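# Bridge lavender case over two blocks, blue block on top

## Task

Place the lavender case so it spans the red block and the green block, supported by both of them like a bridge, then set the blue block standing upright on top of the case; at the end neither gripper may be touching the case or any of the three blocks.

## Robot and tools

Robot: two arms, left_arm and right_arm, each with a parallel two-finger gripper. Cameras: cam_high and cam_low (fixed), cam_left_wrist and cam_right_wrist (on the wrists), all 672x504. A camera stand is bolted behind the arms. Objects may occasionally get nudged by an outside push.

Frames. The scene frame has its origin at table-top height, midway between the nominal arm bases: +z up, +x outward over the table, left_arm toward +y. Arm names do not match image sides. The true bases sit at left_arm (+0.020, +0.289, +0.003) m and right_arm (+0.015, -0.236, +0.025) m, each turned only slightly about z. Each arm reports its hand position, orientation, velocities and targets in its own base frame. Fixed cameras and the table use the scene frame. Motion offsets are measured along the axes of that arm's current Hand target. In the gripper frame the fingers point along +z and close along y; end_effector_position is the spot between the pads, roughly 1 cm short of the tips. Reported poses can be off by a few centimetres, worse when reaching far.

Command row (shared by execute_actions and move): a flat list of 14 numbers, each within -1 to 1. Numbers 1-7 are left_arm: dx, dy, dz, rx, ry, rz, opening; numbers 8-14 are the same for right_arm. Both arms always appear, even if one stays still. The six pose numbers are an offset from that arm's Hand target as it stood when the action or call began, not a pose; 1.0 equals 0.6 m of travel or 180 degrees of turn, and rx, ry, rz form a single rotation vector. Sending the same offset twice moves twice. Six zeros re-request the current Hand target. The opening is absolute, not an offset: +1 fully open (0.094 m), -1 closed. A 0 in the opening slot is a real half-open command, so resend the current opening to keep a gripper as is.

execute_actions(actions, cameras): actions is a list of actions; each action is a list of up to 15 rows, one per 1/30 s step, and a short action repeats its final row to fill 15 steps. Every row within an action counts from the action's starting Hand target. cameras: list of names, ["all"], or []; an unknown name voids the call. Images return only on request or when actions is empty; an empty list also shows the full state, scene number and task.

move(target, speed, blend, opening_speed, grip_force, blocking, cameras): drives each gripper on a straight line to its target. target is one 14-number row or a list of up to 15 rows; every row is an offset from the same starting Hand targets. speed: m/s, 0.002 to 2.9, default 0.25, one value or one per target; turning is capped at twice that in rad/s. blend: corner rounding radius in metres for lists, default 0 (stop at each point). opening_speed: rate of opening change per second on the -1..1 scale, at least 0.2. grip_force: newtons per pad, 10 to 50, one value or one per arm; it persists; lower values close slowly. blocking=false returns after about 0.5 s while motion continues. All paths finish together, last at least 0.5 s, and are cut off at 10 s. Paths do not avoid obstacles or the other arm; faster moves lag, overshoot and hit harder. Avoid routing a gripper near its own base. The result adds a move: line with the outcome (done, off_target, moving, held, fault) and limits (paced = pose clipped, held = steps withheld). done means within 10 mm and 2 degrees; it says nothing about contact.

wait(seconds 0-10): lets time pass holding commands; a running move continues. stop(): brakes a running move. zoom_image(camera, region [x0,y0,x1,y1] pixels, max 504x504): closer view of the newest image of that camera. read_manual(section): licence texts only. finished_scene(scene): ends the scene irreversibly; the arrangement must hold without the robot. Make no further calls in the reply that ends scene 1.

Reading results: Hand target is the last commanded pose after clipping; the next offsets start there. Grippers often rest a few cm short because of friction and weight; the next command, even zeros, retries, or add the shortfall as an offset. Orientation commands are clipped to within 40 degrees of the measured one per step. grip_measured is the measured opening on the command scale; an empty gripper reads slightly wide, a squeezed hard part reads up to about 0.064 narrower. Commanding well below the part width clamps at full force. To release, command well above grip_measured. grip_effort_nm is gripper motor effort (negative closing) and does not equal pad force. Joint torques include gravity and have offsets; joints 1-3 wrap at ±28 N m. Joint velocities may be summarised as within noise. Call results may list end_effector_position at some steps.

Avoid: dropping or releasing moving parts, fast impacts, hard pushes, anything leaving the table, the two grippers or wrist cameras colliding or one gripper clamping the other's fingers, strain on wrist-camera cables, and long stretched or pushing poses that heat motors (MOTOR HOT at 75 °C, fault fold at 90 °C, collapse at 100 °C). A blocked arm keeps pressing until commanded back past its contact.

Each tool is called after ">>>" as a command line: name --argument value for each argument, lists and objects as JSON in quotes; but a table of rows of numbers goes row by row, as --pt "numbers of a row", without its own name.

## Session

>>> execute_actions --actions '[]' --cameras '["all"]'

>>> zoom_image --camera "cam_high" --region '[220, 240, 560, 400]'

Scene clock: 0.00 s.
left_arm: end_effector_position=(+0.4045, +0.0365, +0.1100) grip_measured=+1.000 grip_effort_nm=n/a end_effector_quat_wxyz=(+0.602, -0.064, +0.795, +0.040) | right_arm: end_effector_position=(+0.4092, -0.0025, +0.1087) grip_measured=+1.000 grip_effort_nm=n/a end_effector_quat_wxyz=(+0.576, -0.012, +0.818, +0.002)
Joint positions: left_arm=[0.044 1.56 0.377 0.905 -0.099 -0.041 0.094] | right_arm=[-0.027 1.518 0.432 0.742 -0.043 -0.028 0.094]
Joint velocities: within noise
Joint torques (N m): no reading
Motor temperatures (°C): left_arm=[24 28 33 29 26 25 24] | right_arm=[24 29 30 28 24 25 23]
Heat: left arm: 33 °C; right arm: 30 °C.
Hand target: left_arm +0.4051, +0.0379, +0.1119; +0.602, -0.066, +0.794, +0.043 | right_arm +0.4120, -0.0025, +0.1169; +0.587, -0.012, +0.810, +0.002
Tool commands: left_gripper/opening=+1.0 right_gripper/opening=+1.0

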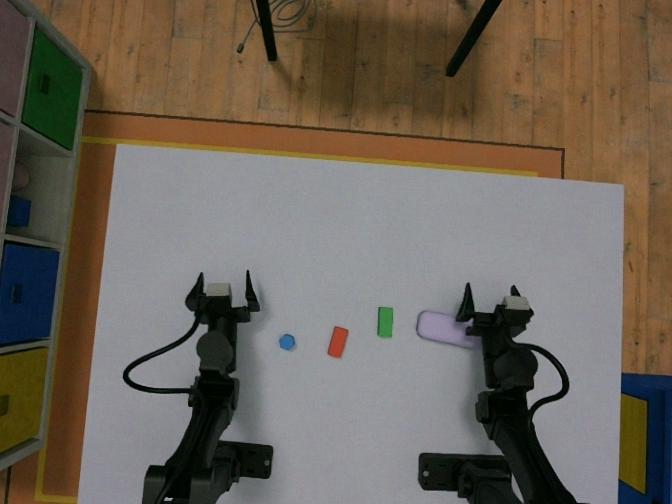

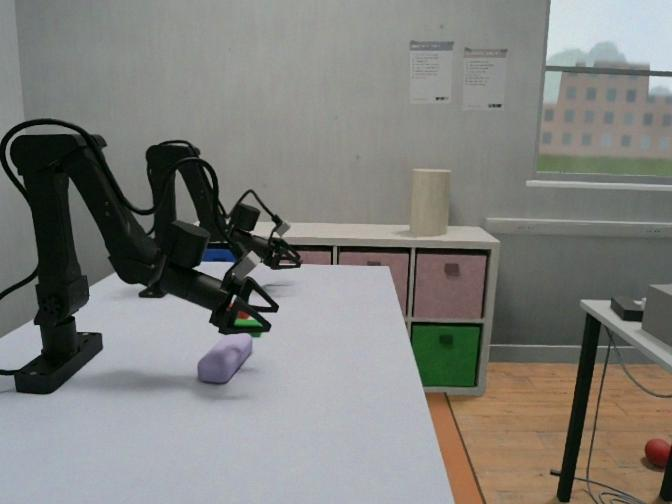

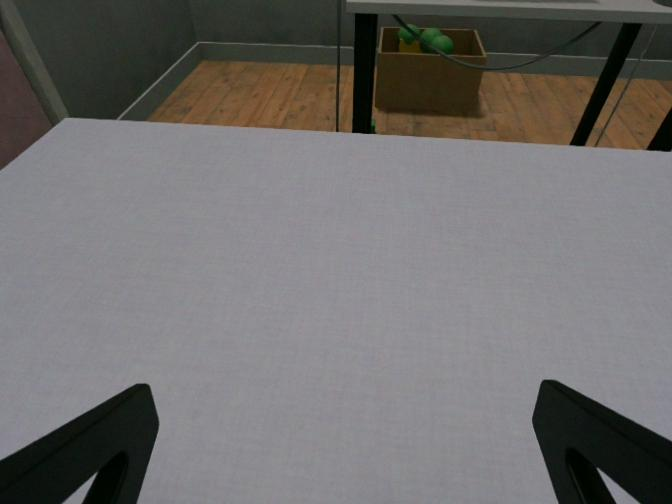

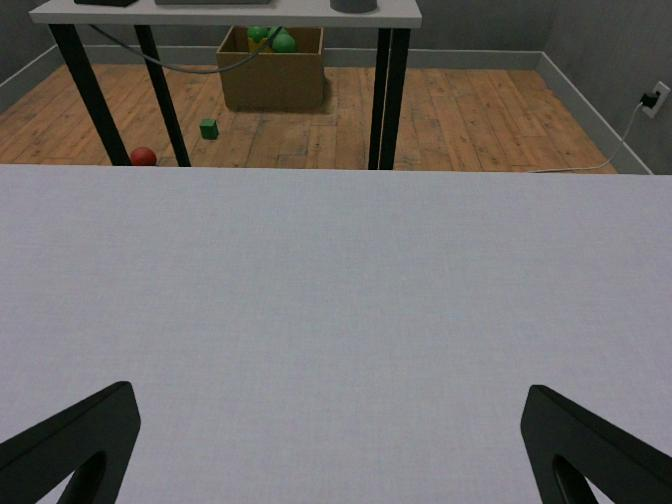

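Scaled by 1.482 from the camera's 672x504 image, which has a finer 960x720 frame.

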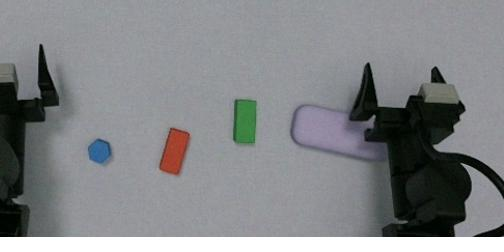

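>>> move --target '[-0.0338, -0.221, -0.2593, 0.0294, 0.412, 0.0452, 0.6, -0.0367, 0.1738, -0.2048, 0.3387, 0.2924, 0.4721, 1]' --speed 0.45 --cameras '["cam_high", "cam_left_wrist", "cam_right_wrist"]'

>>> zoom_image --camera "cam_left_wrist" --region '[280, 140, 400, 260]'

Scene clock: 20.70 s.
left_arm: end_effector_position=(+0.2838, -0.1135, +0.1734) grip_measured=+0.603 grip_effort_nm=-0.14 end_effector_quat_wxyz=(+0.008, +0.003, +1.000, -0.003) | right_arm: end_effector_position=(+0.2980, +0.0998, +0.1728) grip_measured=+1.000 grip_effort_nm=-0.01 end_effector_quat_wxyz=(+0.006, +0.749, +0.662, +0.003)
Joint positions: left_arm=[-0.384 1.697 1.629 -1.487 -0.001 -0.379 0.075] | right_arm=[0.325 1.738 1.674 -1.498 0.008 2.018 0.094]
Joint torques (N m): left_arm=[-0.47 -5.07 8.17 -0.04 -0.02 -0.11] | right_arm=[-0.29 -5.52 9.55 0.2 -0.08 0.13]
Motor temperatures (°C): left_arm=[24 28 35 32 26 25 24] | right_arm=[24 29 31 33 24 25 23]
Heat: left arm: 35 °C; right arm: 33 °C.
Hand target: left_arm +0.2833, -0.1151, +0.1750; +0.000, +0.000, +1.000, +0.000 | right_arm +0.2999, +0.1000, +0.1749; +0.000, +0.755, +0.656, +0.000
Off the commanded pose: left_arm 0.002 m, 1 deg | right_arm 0.003 m, 1 deg.
move: done
Images, in order (width x height): cam_high 672x504, cam_left_wrist 672x504, cam_right_wrist 672x504.

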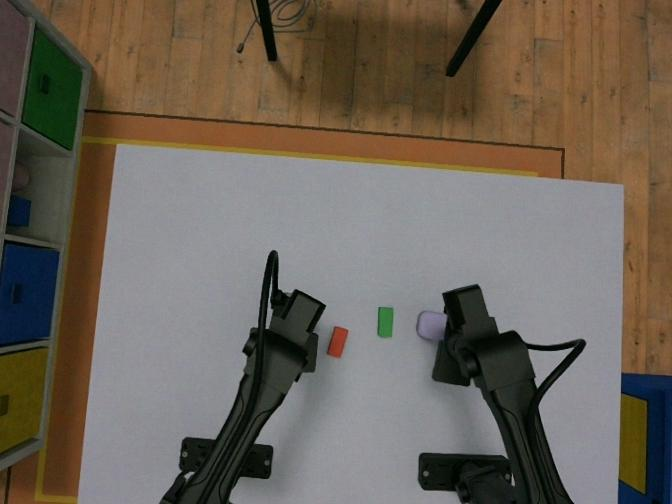

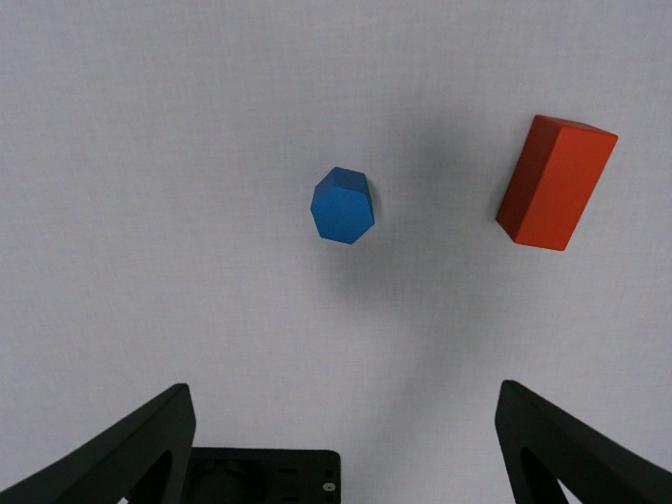

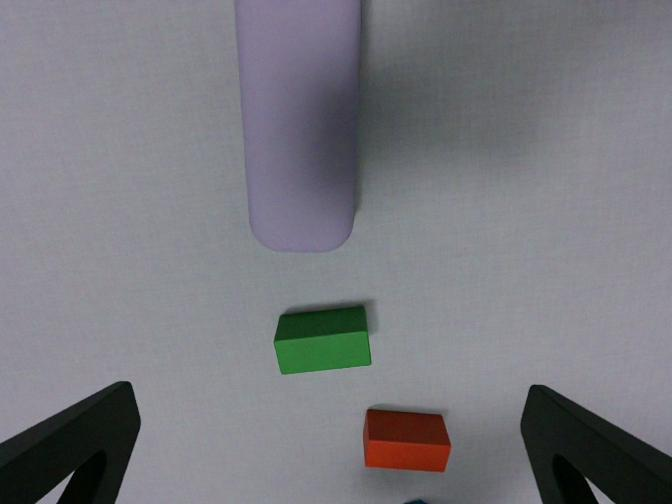

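Scaled by 4.200 from the camera's 672x504 image, which has a finer 960x720 frame.

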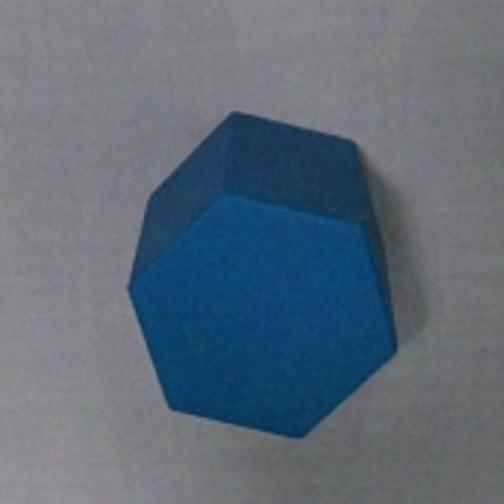

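>>> move --pt "0.003 -0.0032 0.18 0 0 -0.0944 0.6 -0.0862 0.0273 0.2 0 0 0.0089 1" --pt "0.003 -0.0032 0.2767 0 0 -0.0944 0.6 -0.0862 0.0273 0.3015 0 0 0.0089 1" --pt "0.003 -0.0032 0.2767 0 0 -0.0944 -0.6 -0.0862 0.0273 0.3015 0 0 0.0089 -0.04" --speed '[0.25,0.15,0.15]' --blend '[0.02,0,0]' --opening_speed 1.2 --cameras '["cam_left_wrist","cam_right_wrist","cam_low"]'

Scene clock: 40.97 s.
left_arm: end_effector_position=(+0.2845, -0.1174, +0.0156) grip_measured=-0.353 grip_effort_nm=-1.02 end_effector_quat_wxyz=(+0.005, -0.146, +0.989, -0.007) | right_arm: end_effector_position=(+0.3144, +0.0477, +0.0004) grip_measured=+0.330 grip_effort_nm=-1.03 end_effector_quat_wxyz=(+0.008, +0.762, +0.647, +0.009)
Joint positions: left_arm=[-0.39 1.789 1.096 -0.863 0.007 -0.684 0.03] | right_arm=[0.15 1.845 1.1 -0.802 0.004 1.884 0.062]
Joint torques (N m): left_arm=[-0.61 -5.64 4.59 0.31 -0.11 -0.11] | right_arm=[-0.13 -6.27 5.22 0.44 -0.05 0.02]
Heat: left arm: 37 °C; right arm: 32 °C.
Hand target: left_arm +0.2816, -0.1169, +0.0090; +0.000, -0.148, +0.989, +0.000 | right_arm +0.3090, +0.0465, -0.0059; +0.000, +0.764, +0.645, +0.000
Off the commanded pose: left_arm 0.007 m, 1 deg | right_arm 0.009 m, 1 deg.
move: done
Images, in order (width x height): cam_low 672x504, cam_left_wrist 672x504, cam_right_wrist 672x504.

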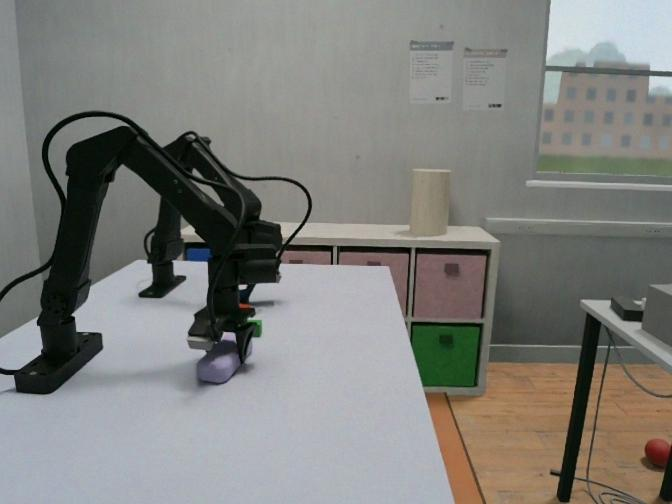

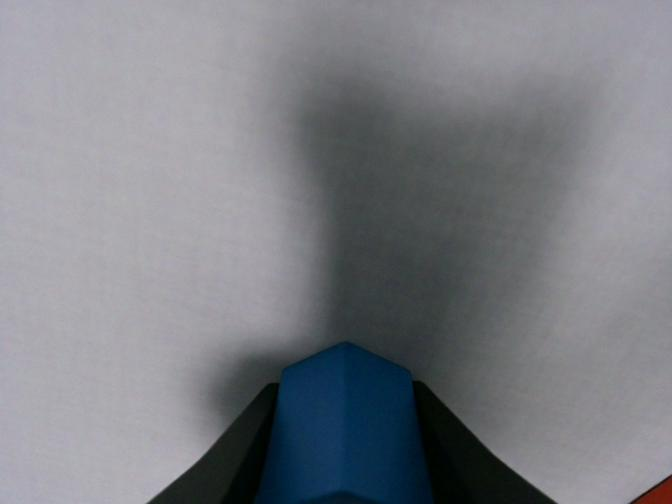

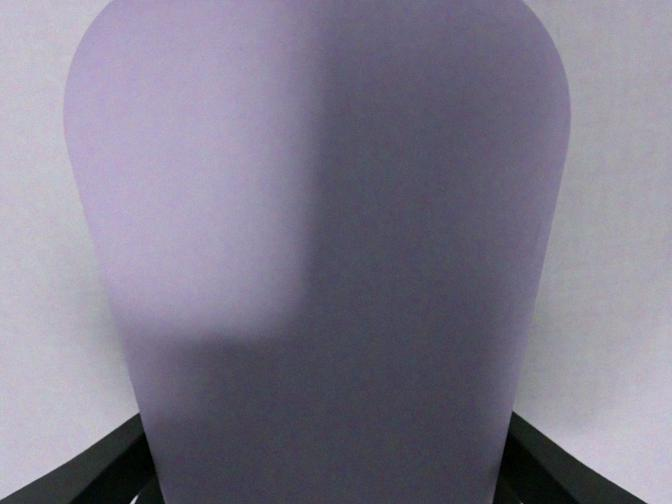

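>>> move --pt "0 0 -0.1667 0 0 0 -0.6 0 0 -0.11 0 0 0 -0.04" --pt "-0.039 0.1275 -0.2167 0 0 0 -0.6 0.336 -0.0875 -0.1473 0 0 -0.1942 -0.04" --pt "-0.039 0.1275 -0.2167 0 0 0 -0.6 0.336 -0.0875 -0.0532 0 0 -0.1942 -0.04" --speed '[0.2,0.3,0.1]' --blend '[0.03,0,0]' --cameras '["cam_high","cam_low"]'

>>> zoom_image --camera "cam_high" --region '[310, 290, 420, 380]'

>>> zoom_image --camera "cam_low" --region '[200, 260, 280, 350]'

Scene clock: 50.47 s.
left_arm: end_effector_position=(+0.2809, -0.0396, +0.1257) grip_measured=-0.353 grip_effort_nm=-1.02 end_effector_quat_wxyz=(-0.014, -0.150, +0.989, +0.000) | right_arm: end_effector_position=(+0.2934, +0.2590, +0.0354) grip_measured=+0.330 grip_effort_nm=-1.03 end_effector_quat_wxyz=(+0.004, +0.533, +0.846, +0.014)
Joint positions: left_arm=[-0.139 1.64 1.377 -1.334 0.007 -0.439 0.03] | right_arm=[0.72 2.049 1.539 -1.033 -0.001 1.844 0.062]
Joint torques (N m): left_arm=[0.34 -7.79 8.14 -0.15 -0.11 0.11] | right_arm=[-0.24 -8.02 5.65 0.43 -0.01 0.01]
Heat: left arm: 36 °C; right arm: 32 °C.
Hand target: left_arm +0.2815, -0.0370, +0.1390; +0.000, -0.148, +0.989, +0.000 | right_arm +0.2911, +0.2541, +0.0260; +0.000, +0.535, +0.845, +0.000
Off the commanded pose: left_arm 0.014 m, 2 deg | right_arm 0.011 m, 2 deg.
move: off_target (left_arm, right_arm)
Images, in order (width x height): cam_high 672x504, cam_low 672x504.

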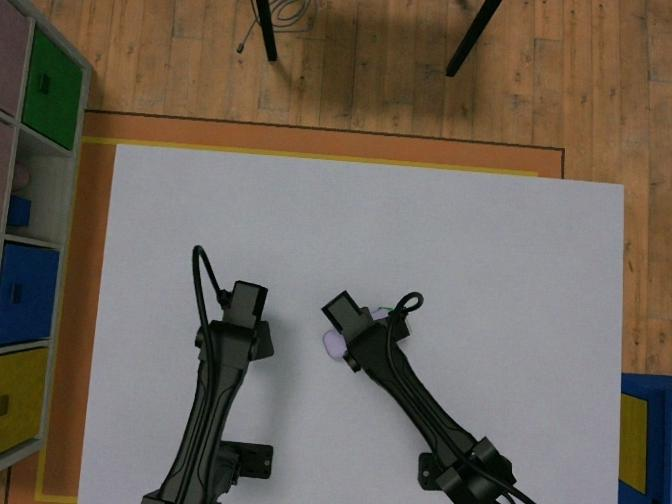

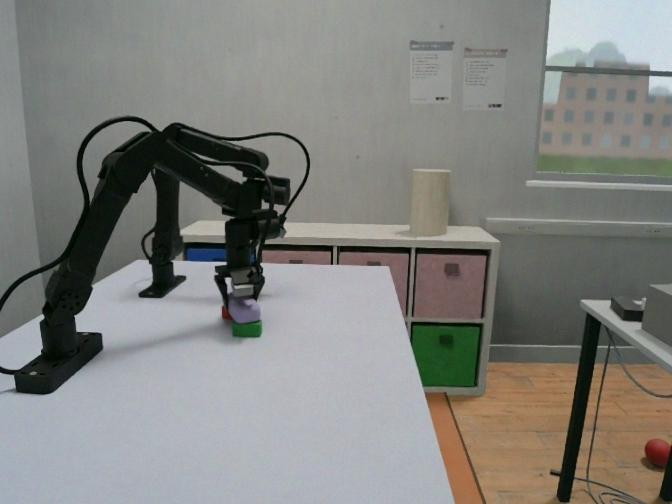

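Scaled by 4.582 from the camera's 672x504 image, which has a finer 960x720 frame.

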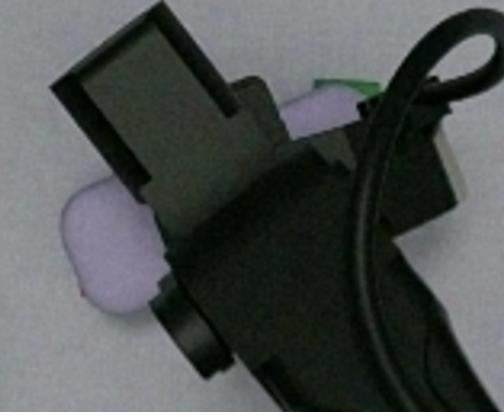

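Scaled by 5.600 from the camera's 672x504 image, which has a finer 960x720 frame.

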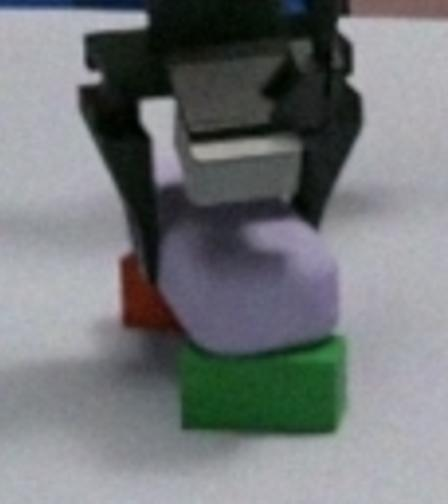

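>>> move --pt "0 0 0 0 0 0 -0.6 0 0 0.0167 0 0 0 -0.04" --pt "0 0 0 0 0 0 -0.6 0 0 -0.003 0 0 0 -0.04" --pt "0 0 0 0 0 0 -0.6 0 0 -0.003 0 0 0 0.75" --pt "0 0 0 0 0 0 -0.6 0 0 -0.2 0 0 0 0.75" --pt "0 0 0 0 0 0 -0.6 -0.4335 -0.1515 -0.2667 0 0 0 0.75" --pt "0.0613 -0.3802 0.0233 0 0 0 -0.6 -0.4335 -0.1515 -0.2667 0 0 0 0.75" --speed '[0.1,0.1,0.1,0.18,0.4,0.35]' --opening_speed 1.2 --blend '[0,0,0,0.03,0.03,0]' --cameras '["cam_high","cam_left_wrist","cam_low"]'

>>> zoom_image --camera "cam_low" --region '[200, 250, 280, 350]'

Scene clock: 62.83 s.
left_arm: end_effector_position=(+0.3102, -0.2711, +0.1290) grip_measured=-0.353 grip_effort_nm=-1.03 end_effector_quat_wxyz=(+0.005, -0.137, +0.990, -0.016) | right_arm: end_effector_position=(+0.3182, -0.0225, +0.1797) grip_measured=+0.748 grip_effort_nm=0.09 end_effector_quat_wxyz=(-0.002, +0.539, +0.842, -0.004)
Joint positions: left_arm=[-0.715 2.105 1.999 -1.434 0.013 -0.991 0.03] | right_arm=[-0.07 1.779 1.752 -1.552 0.006 1.068 0.082]
Joint torques (N m): left_arm=[0.66 -7.75 8.21 -0.07 -0.16 -0.13] | right_arm=[0.53 -6.8 9.48 0.16 -0.06 -0.04]
Heat: left arm: 37 °C; right arm: 32 °C.
Hand target: left_arm +0.3130, -0.2659, +0.1250; +0.000, -0.148, +0.989, +0.000 | right_arm +0.3199, -0.0199, +0.1859; +0.000, +0.535, +0.845, +0.000
Off the commanded pose: left_arm 0.007 m, 2 deg | right_arm 0.007 m, 1 deg.
move: done
Images, in order (width x height): cam_high 672x504, cam_low 672x504, cam_left_wrist 672x504.

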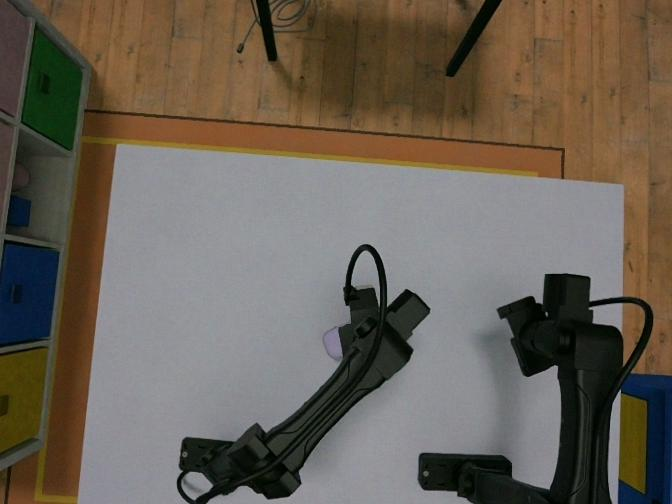

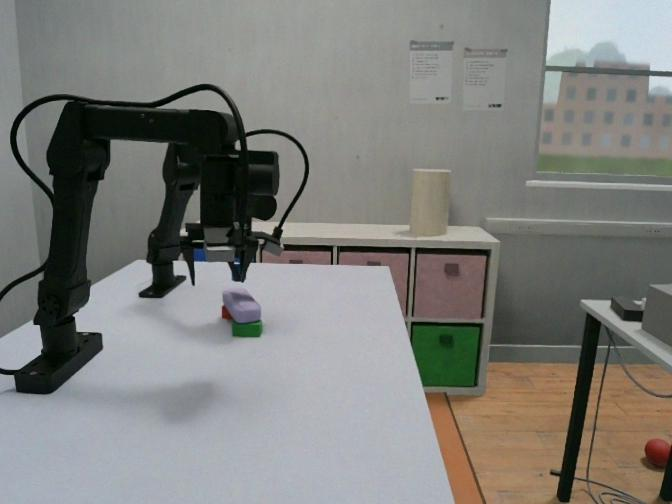

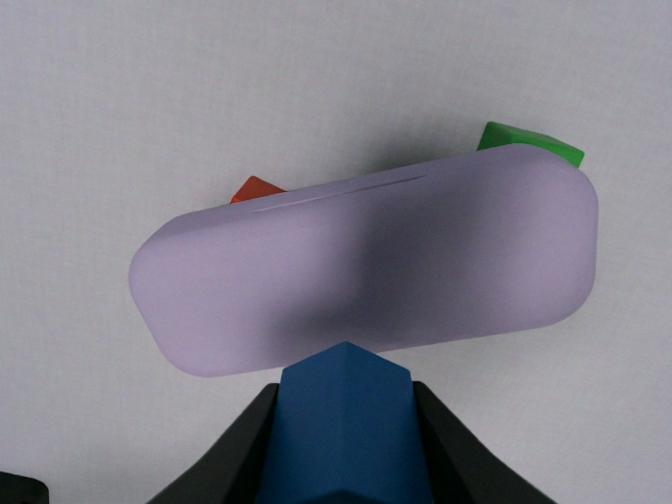

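Scaled by 5.040 from the camera's 672x504 image, which has a finer 960x720 frame.

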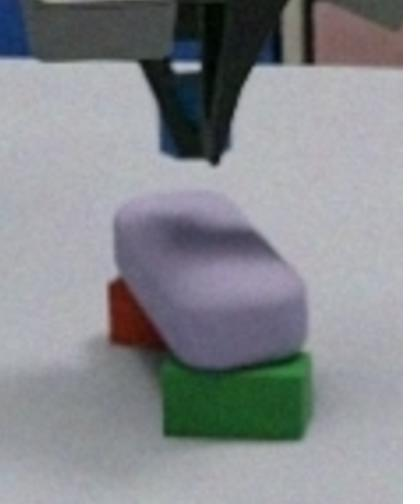

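>>> move --target '[-0.009,0,0.0683,0,0,0,-0.6, 0,0,0,0,0,0,0.75]' --speed 0.15 --cameras '["cam_left_wrist","cam_low"]'

>>> zoom_image --camera "cam_low" --region '[200, 250, 280, 350]'

Scene clock: 67.67 s.
left_arm: end_effector_position=(+0.3166, -0.2697, +0.0953) grip_measured=-0.353 grip_effort_nm=-1.03 end_effector_quat_wxyz=(+0.004, -0.144, +0.990, -0.015) | right_arm: end_effector_position=(+0.3182, -0.0225, +0.1797) grip_measured=+0.748 grip_effort_nm=0.09 end_effector_quat_wxyz=(-0.002, +0.539, +0.842, -0.004)
Joint positions: left_arm=[-0.702 2.115 1.88 -1.307 0.013 -0.991 0.03] | right_arm=[-0.07 1.779 1.752 -1.552 0.006 1.068 0.082]
Joint torques (N m): left_arm=[0.51 -8.27 5.11 0.28 -0.16 -0.01] | right_arm=[0.55 -6.86 9.44 0.18 -0.07 -0.03]
Heat: left arm: 37 °C; right arm: 33 °C.
Hand target: left_arm +0.3182, -0.2644, +0.0840; +0.000, -0.148, +0.989, +0.000 | right_arm +0.3199, -0.0199, +0.1859; +0.000, +0.535, +0.845, +0.000
Off the commanded pose: left_arm 0.013 m, 2 deg | right_arm 0.007 m, 1 deg.
move: off_target (left_arm)
Images, in order (width x height): cam_low 672x504, cam_left_wrist 672x504.

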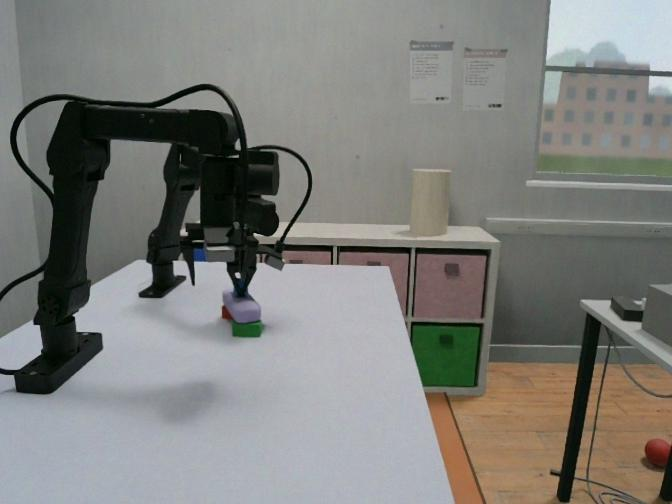

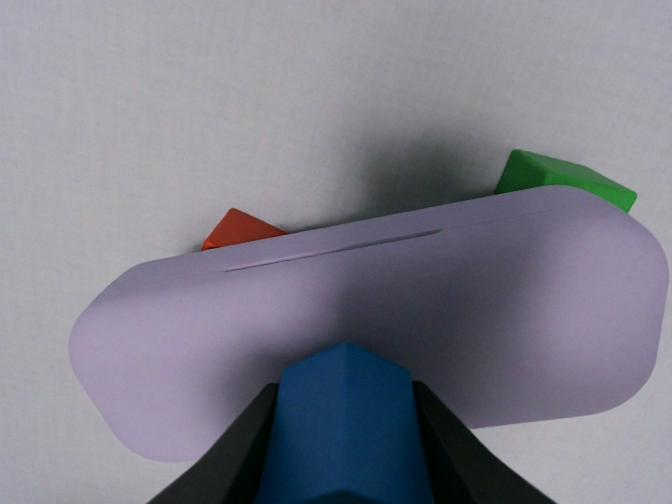

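Scaled by 5.040 from the camera's 672x504 image, which has a finer 960x720 frame.

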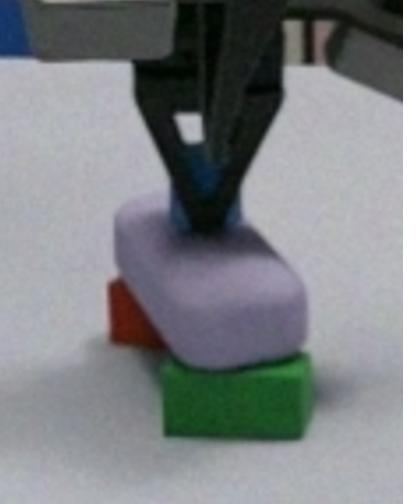

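>>> move --pt "0 0 0.016 0 0 0 -0.6 0 0 0 0 0 0 0.75" --pt "0 0 -0.004 0 0 0 -0.6 0 0 0 0 0 0 0.75" --pt "0 0 -0.004 0 0 0 0.25 0 0 0 0 0 0 0.75" --pt "0 0 -0.1267 0 0 0 0.25 0 0 0 0 0 0 0.75" --pt "-0.0365 0.2223 -0.1267 0 0 0 0.25 0 0 0 0 0 0 0.75" --speed '[0.1,0.1,0.1,0.15,0.35]' --opening_speed 1.0 --blend '[0,0,0,0.02,0]' --cameras '["cam_high","cam_low"]'

>>> zoom_image --camera "cam_low" --region '[200, 250, 280, 350]'

>>> zoom_image --camera "cam_high" --region '[310, 290, 420, 380]'

Scene clock: 75.77 s.
left_arm: end_effector_position=(+0.3028, -0.1302, +0.1592) grip_measured=+0.247 grip_effort_nm=0.15 end_effector_quat_wxyz=(-0.003, -0.154, +0.988, +0.000) | right_arm: end_effector_position=(+0.3182, -0.0225, +0.1797) grip_measured=+0.748 grip_effort_nm=0.09 end_effector_quat_wxyz=(-0.002, +0.539, +0.842, -0.004)
Joint positions: left_arm=[-0.407 1.805 1.701 -1.473 0.003 -0.717 0.059] | right_arm=[-0.07 1.779 1.752 -1.552 0.006 1.068 0.082]
Joint torques (N m): left_arm=[-0.53 -8.29 4.72 0.22 -0.06 0.09] | right_arm=[0.54 -6.86 9.43 0.17 -0.07 -0.04]
Heat: left arm: 37 °C; right arm: 33 °C.
Hand target: left_arm +0.3001, -0.1303, +0.1600; +0.000, -0.148, +0.989, +0.000 | right_arm +0.3199, -0.0199, +0.1859; +0.000, +0.535, +0.845, +0.000
Off the commanded pose: left_arm 0.003 m, 1 deg | right_arm 0.007 m, 1 deg.
move: done
Images, in order (width x height): cam_high 672x504, cam_low 672x504.

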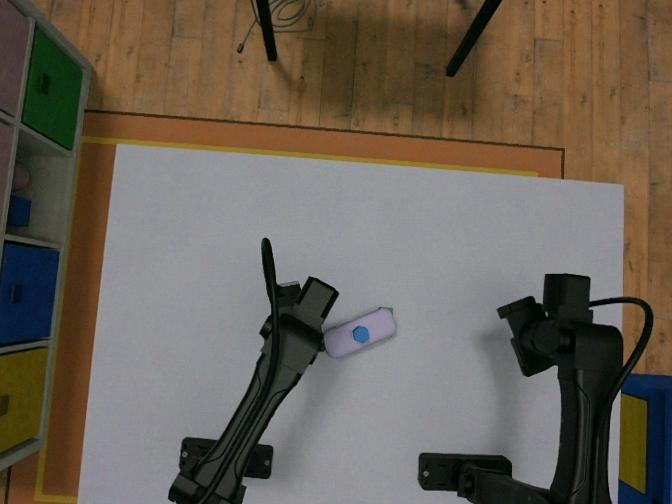

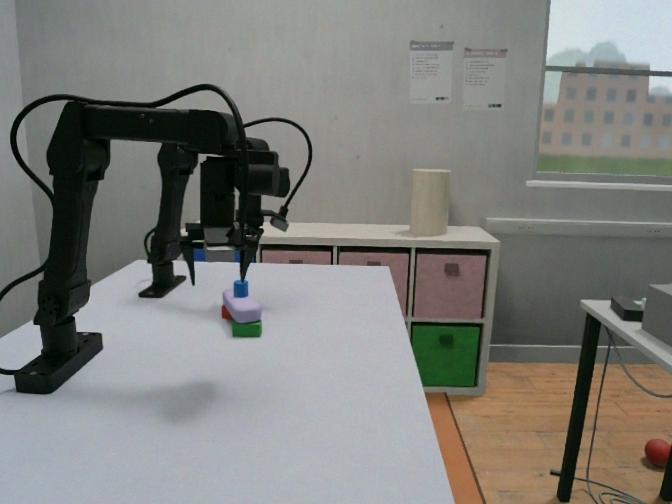

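Scaled by 5.040 from the camera's 672x504 image, which has a finer 960x720 frame.

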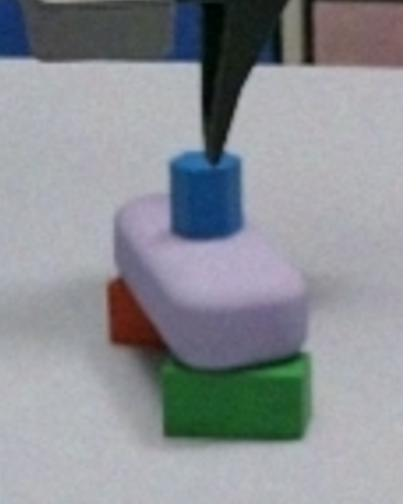

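Scaled by 4.582 from the camera's 672x504 image, which has a finer 960x720 frame.

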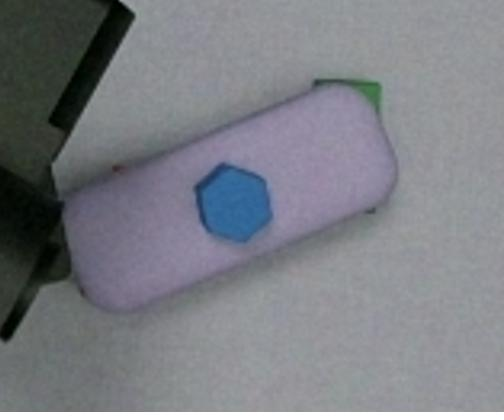

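>>> finished_scene --scene 2

The scene is finished: the task was done.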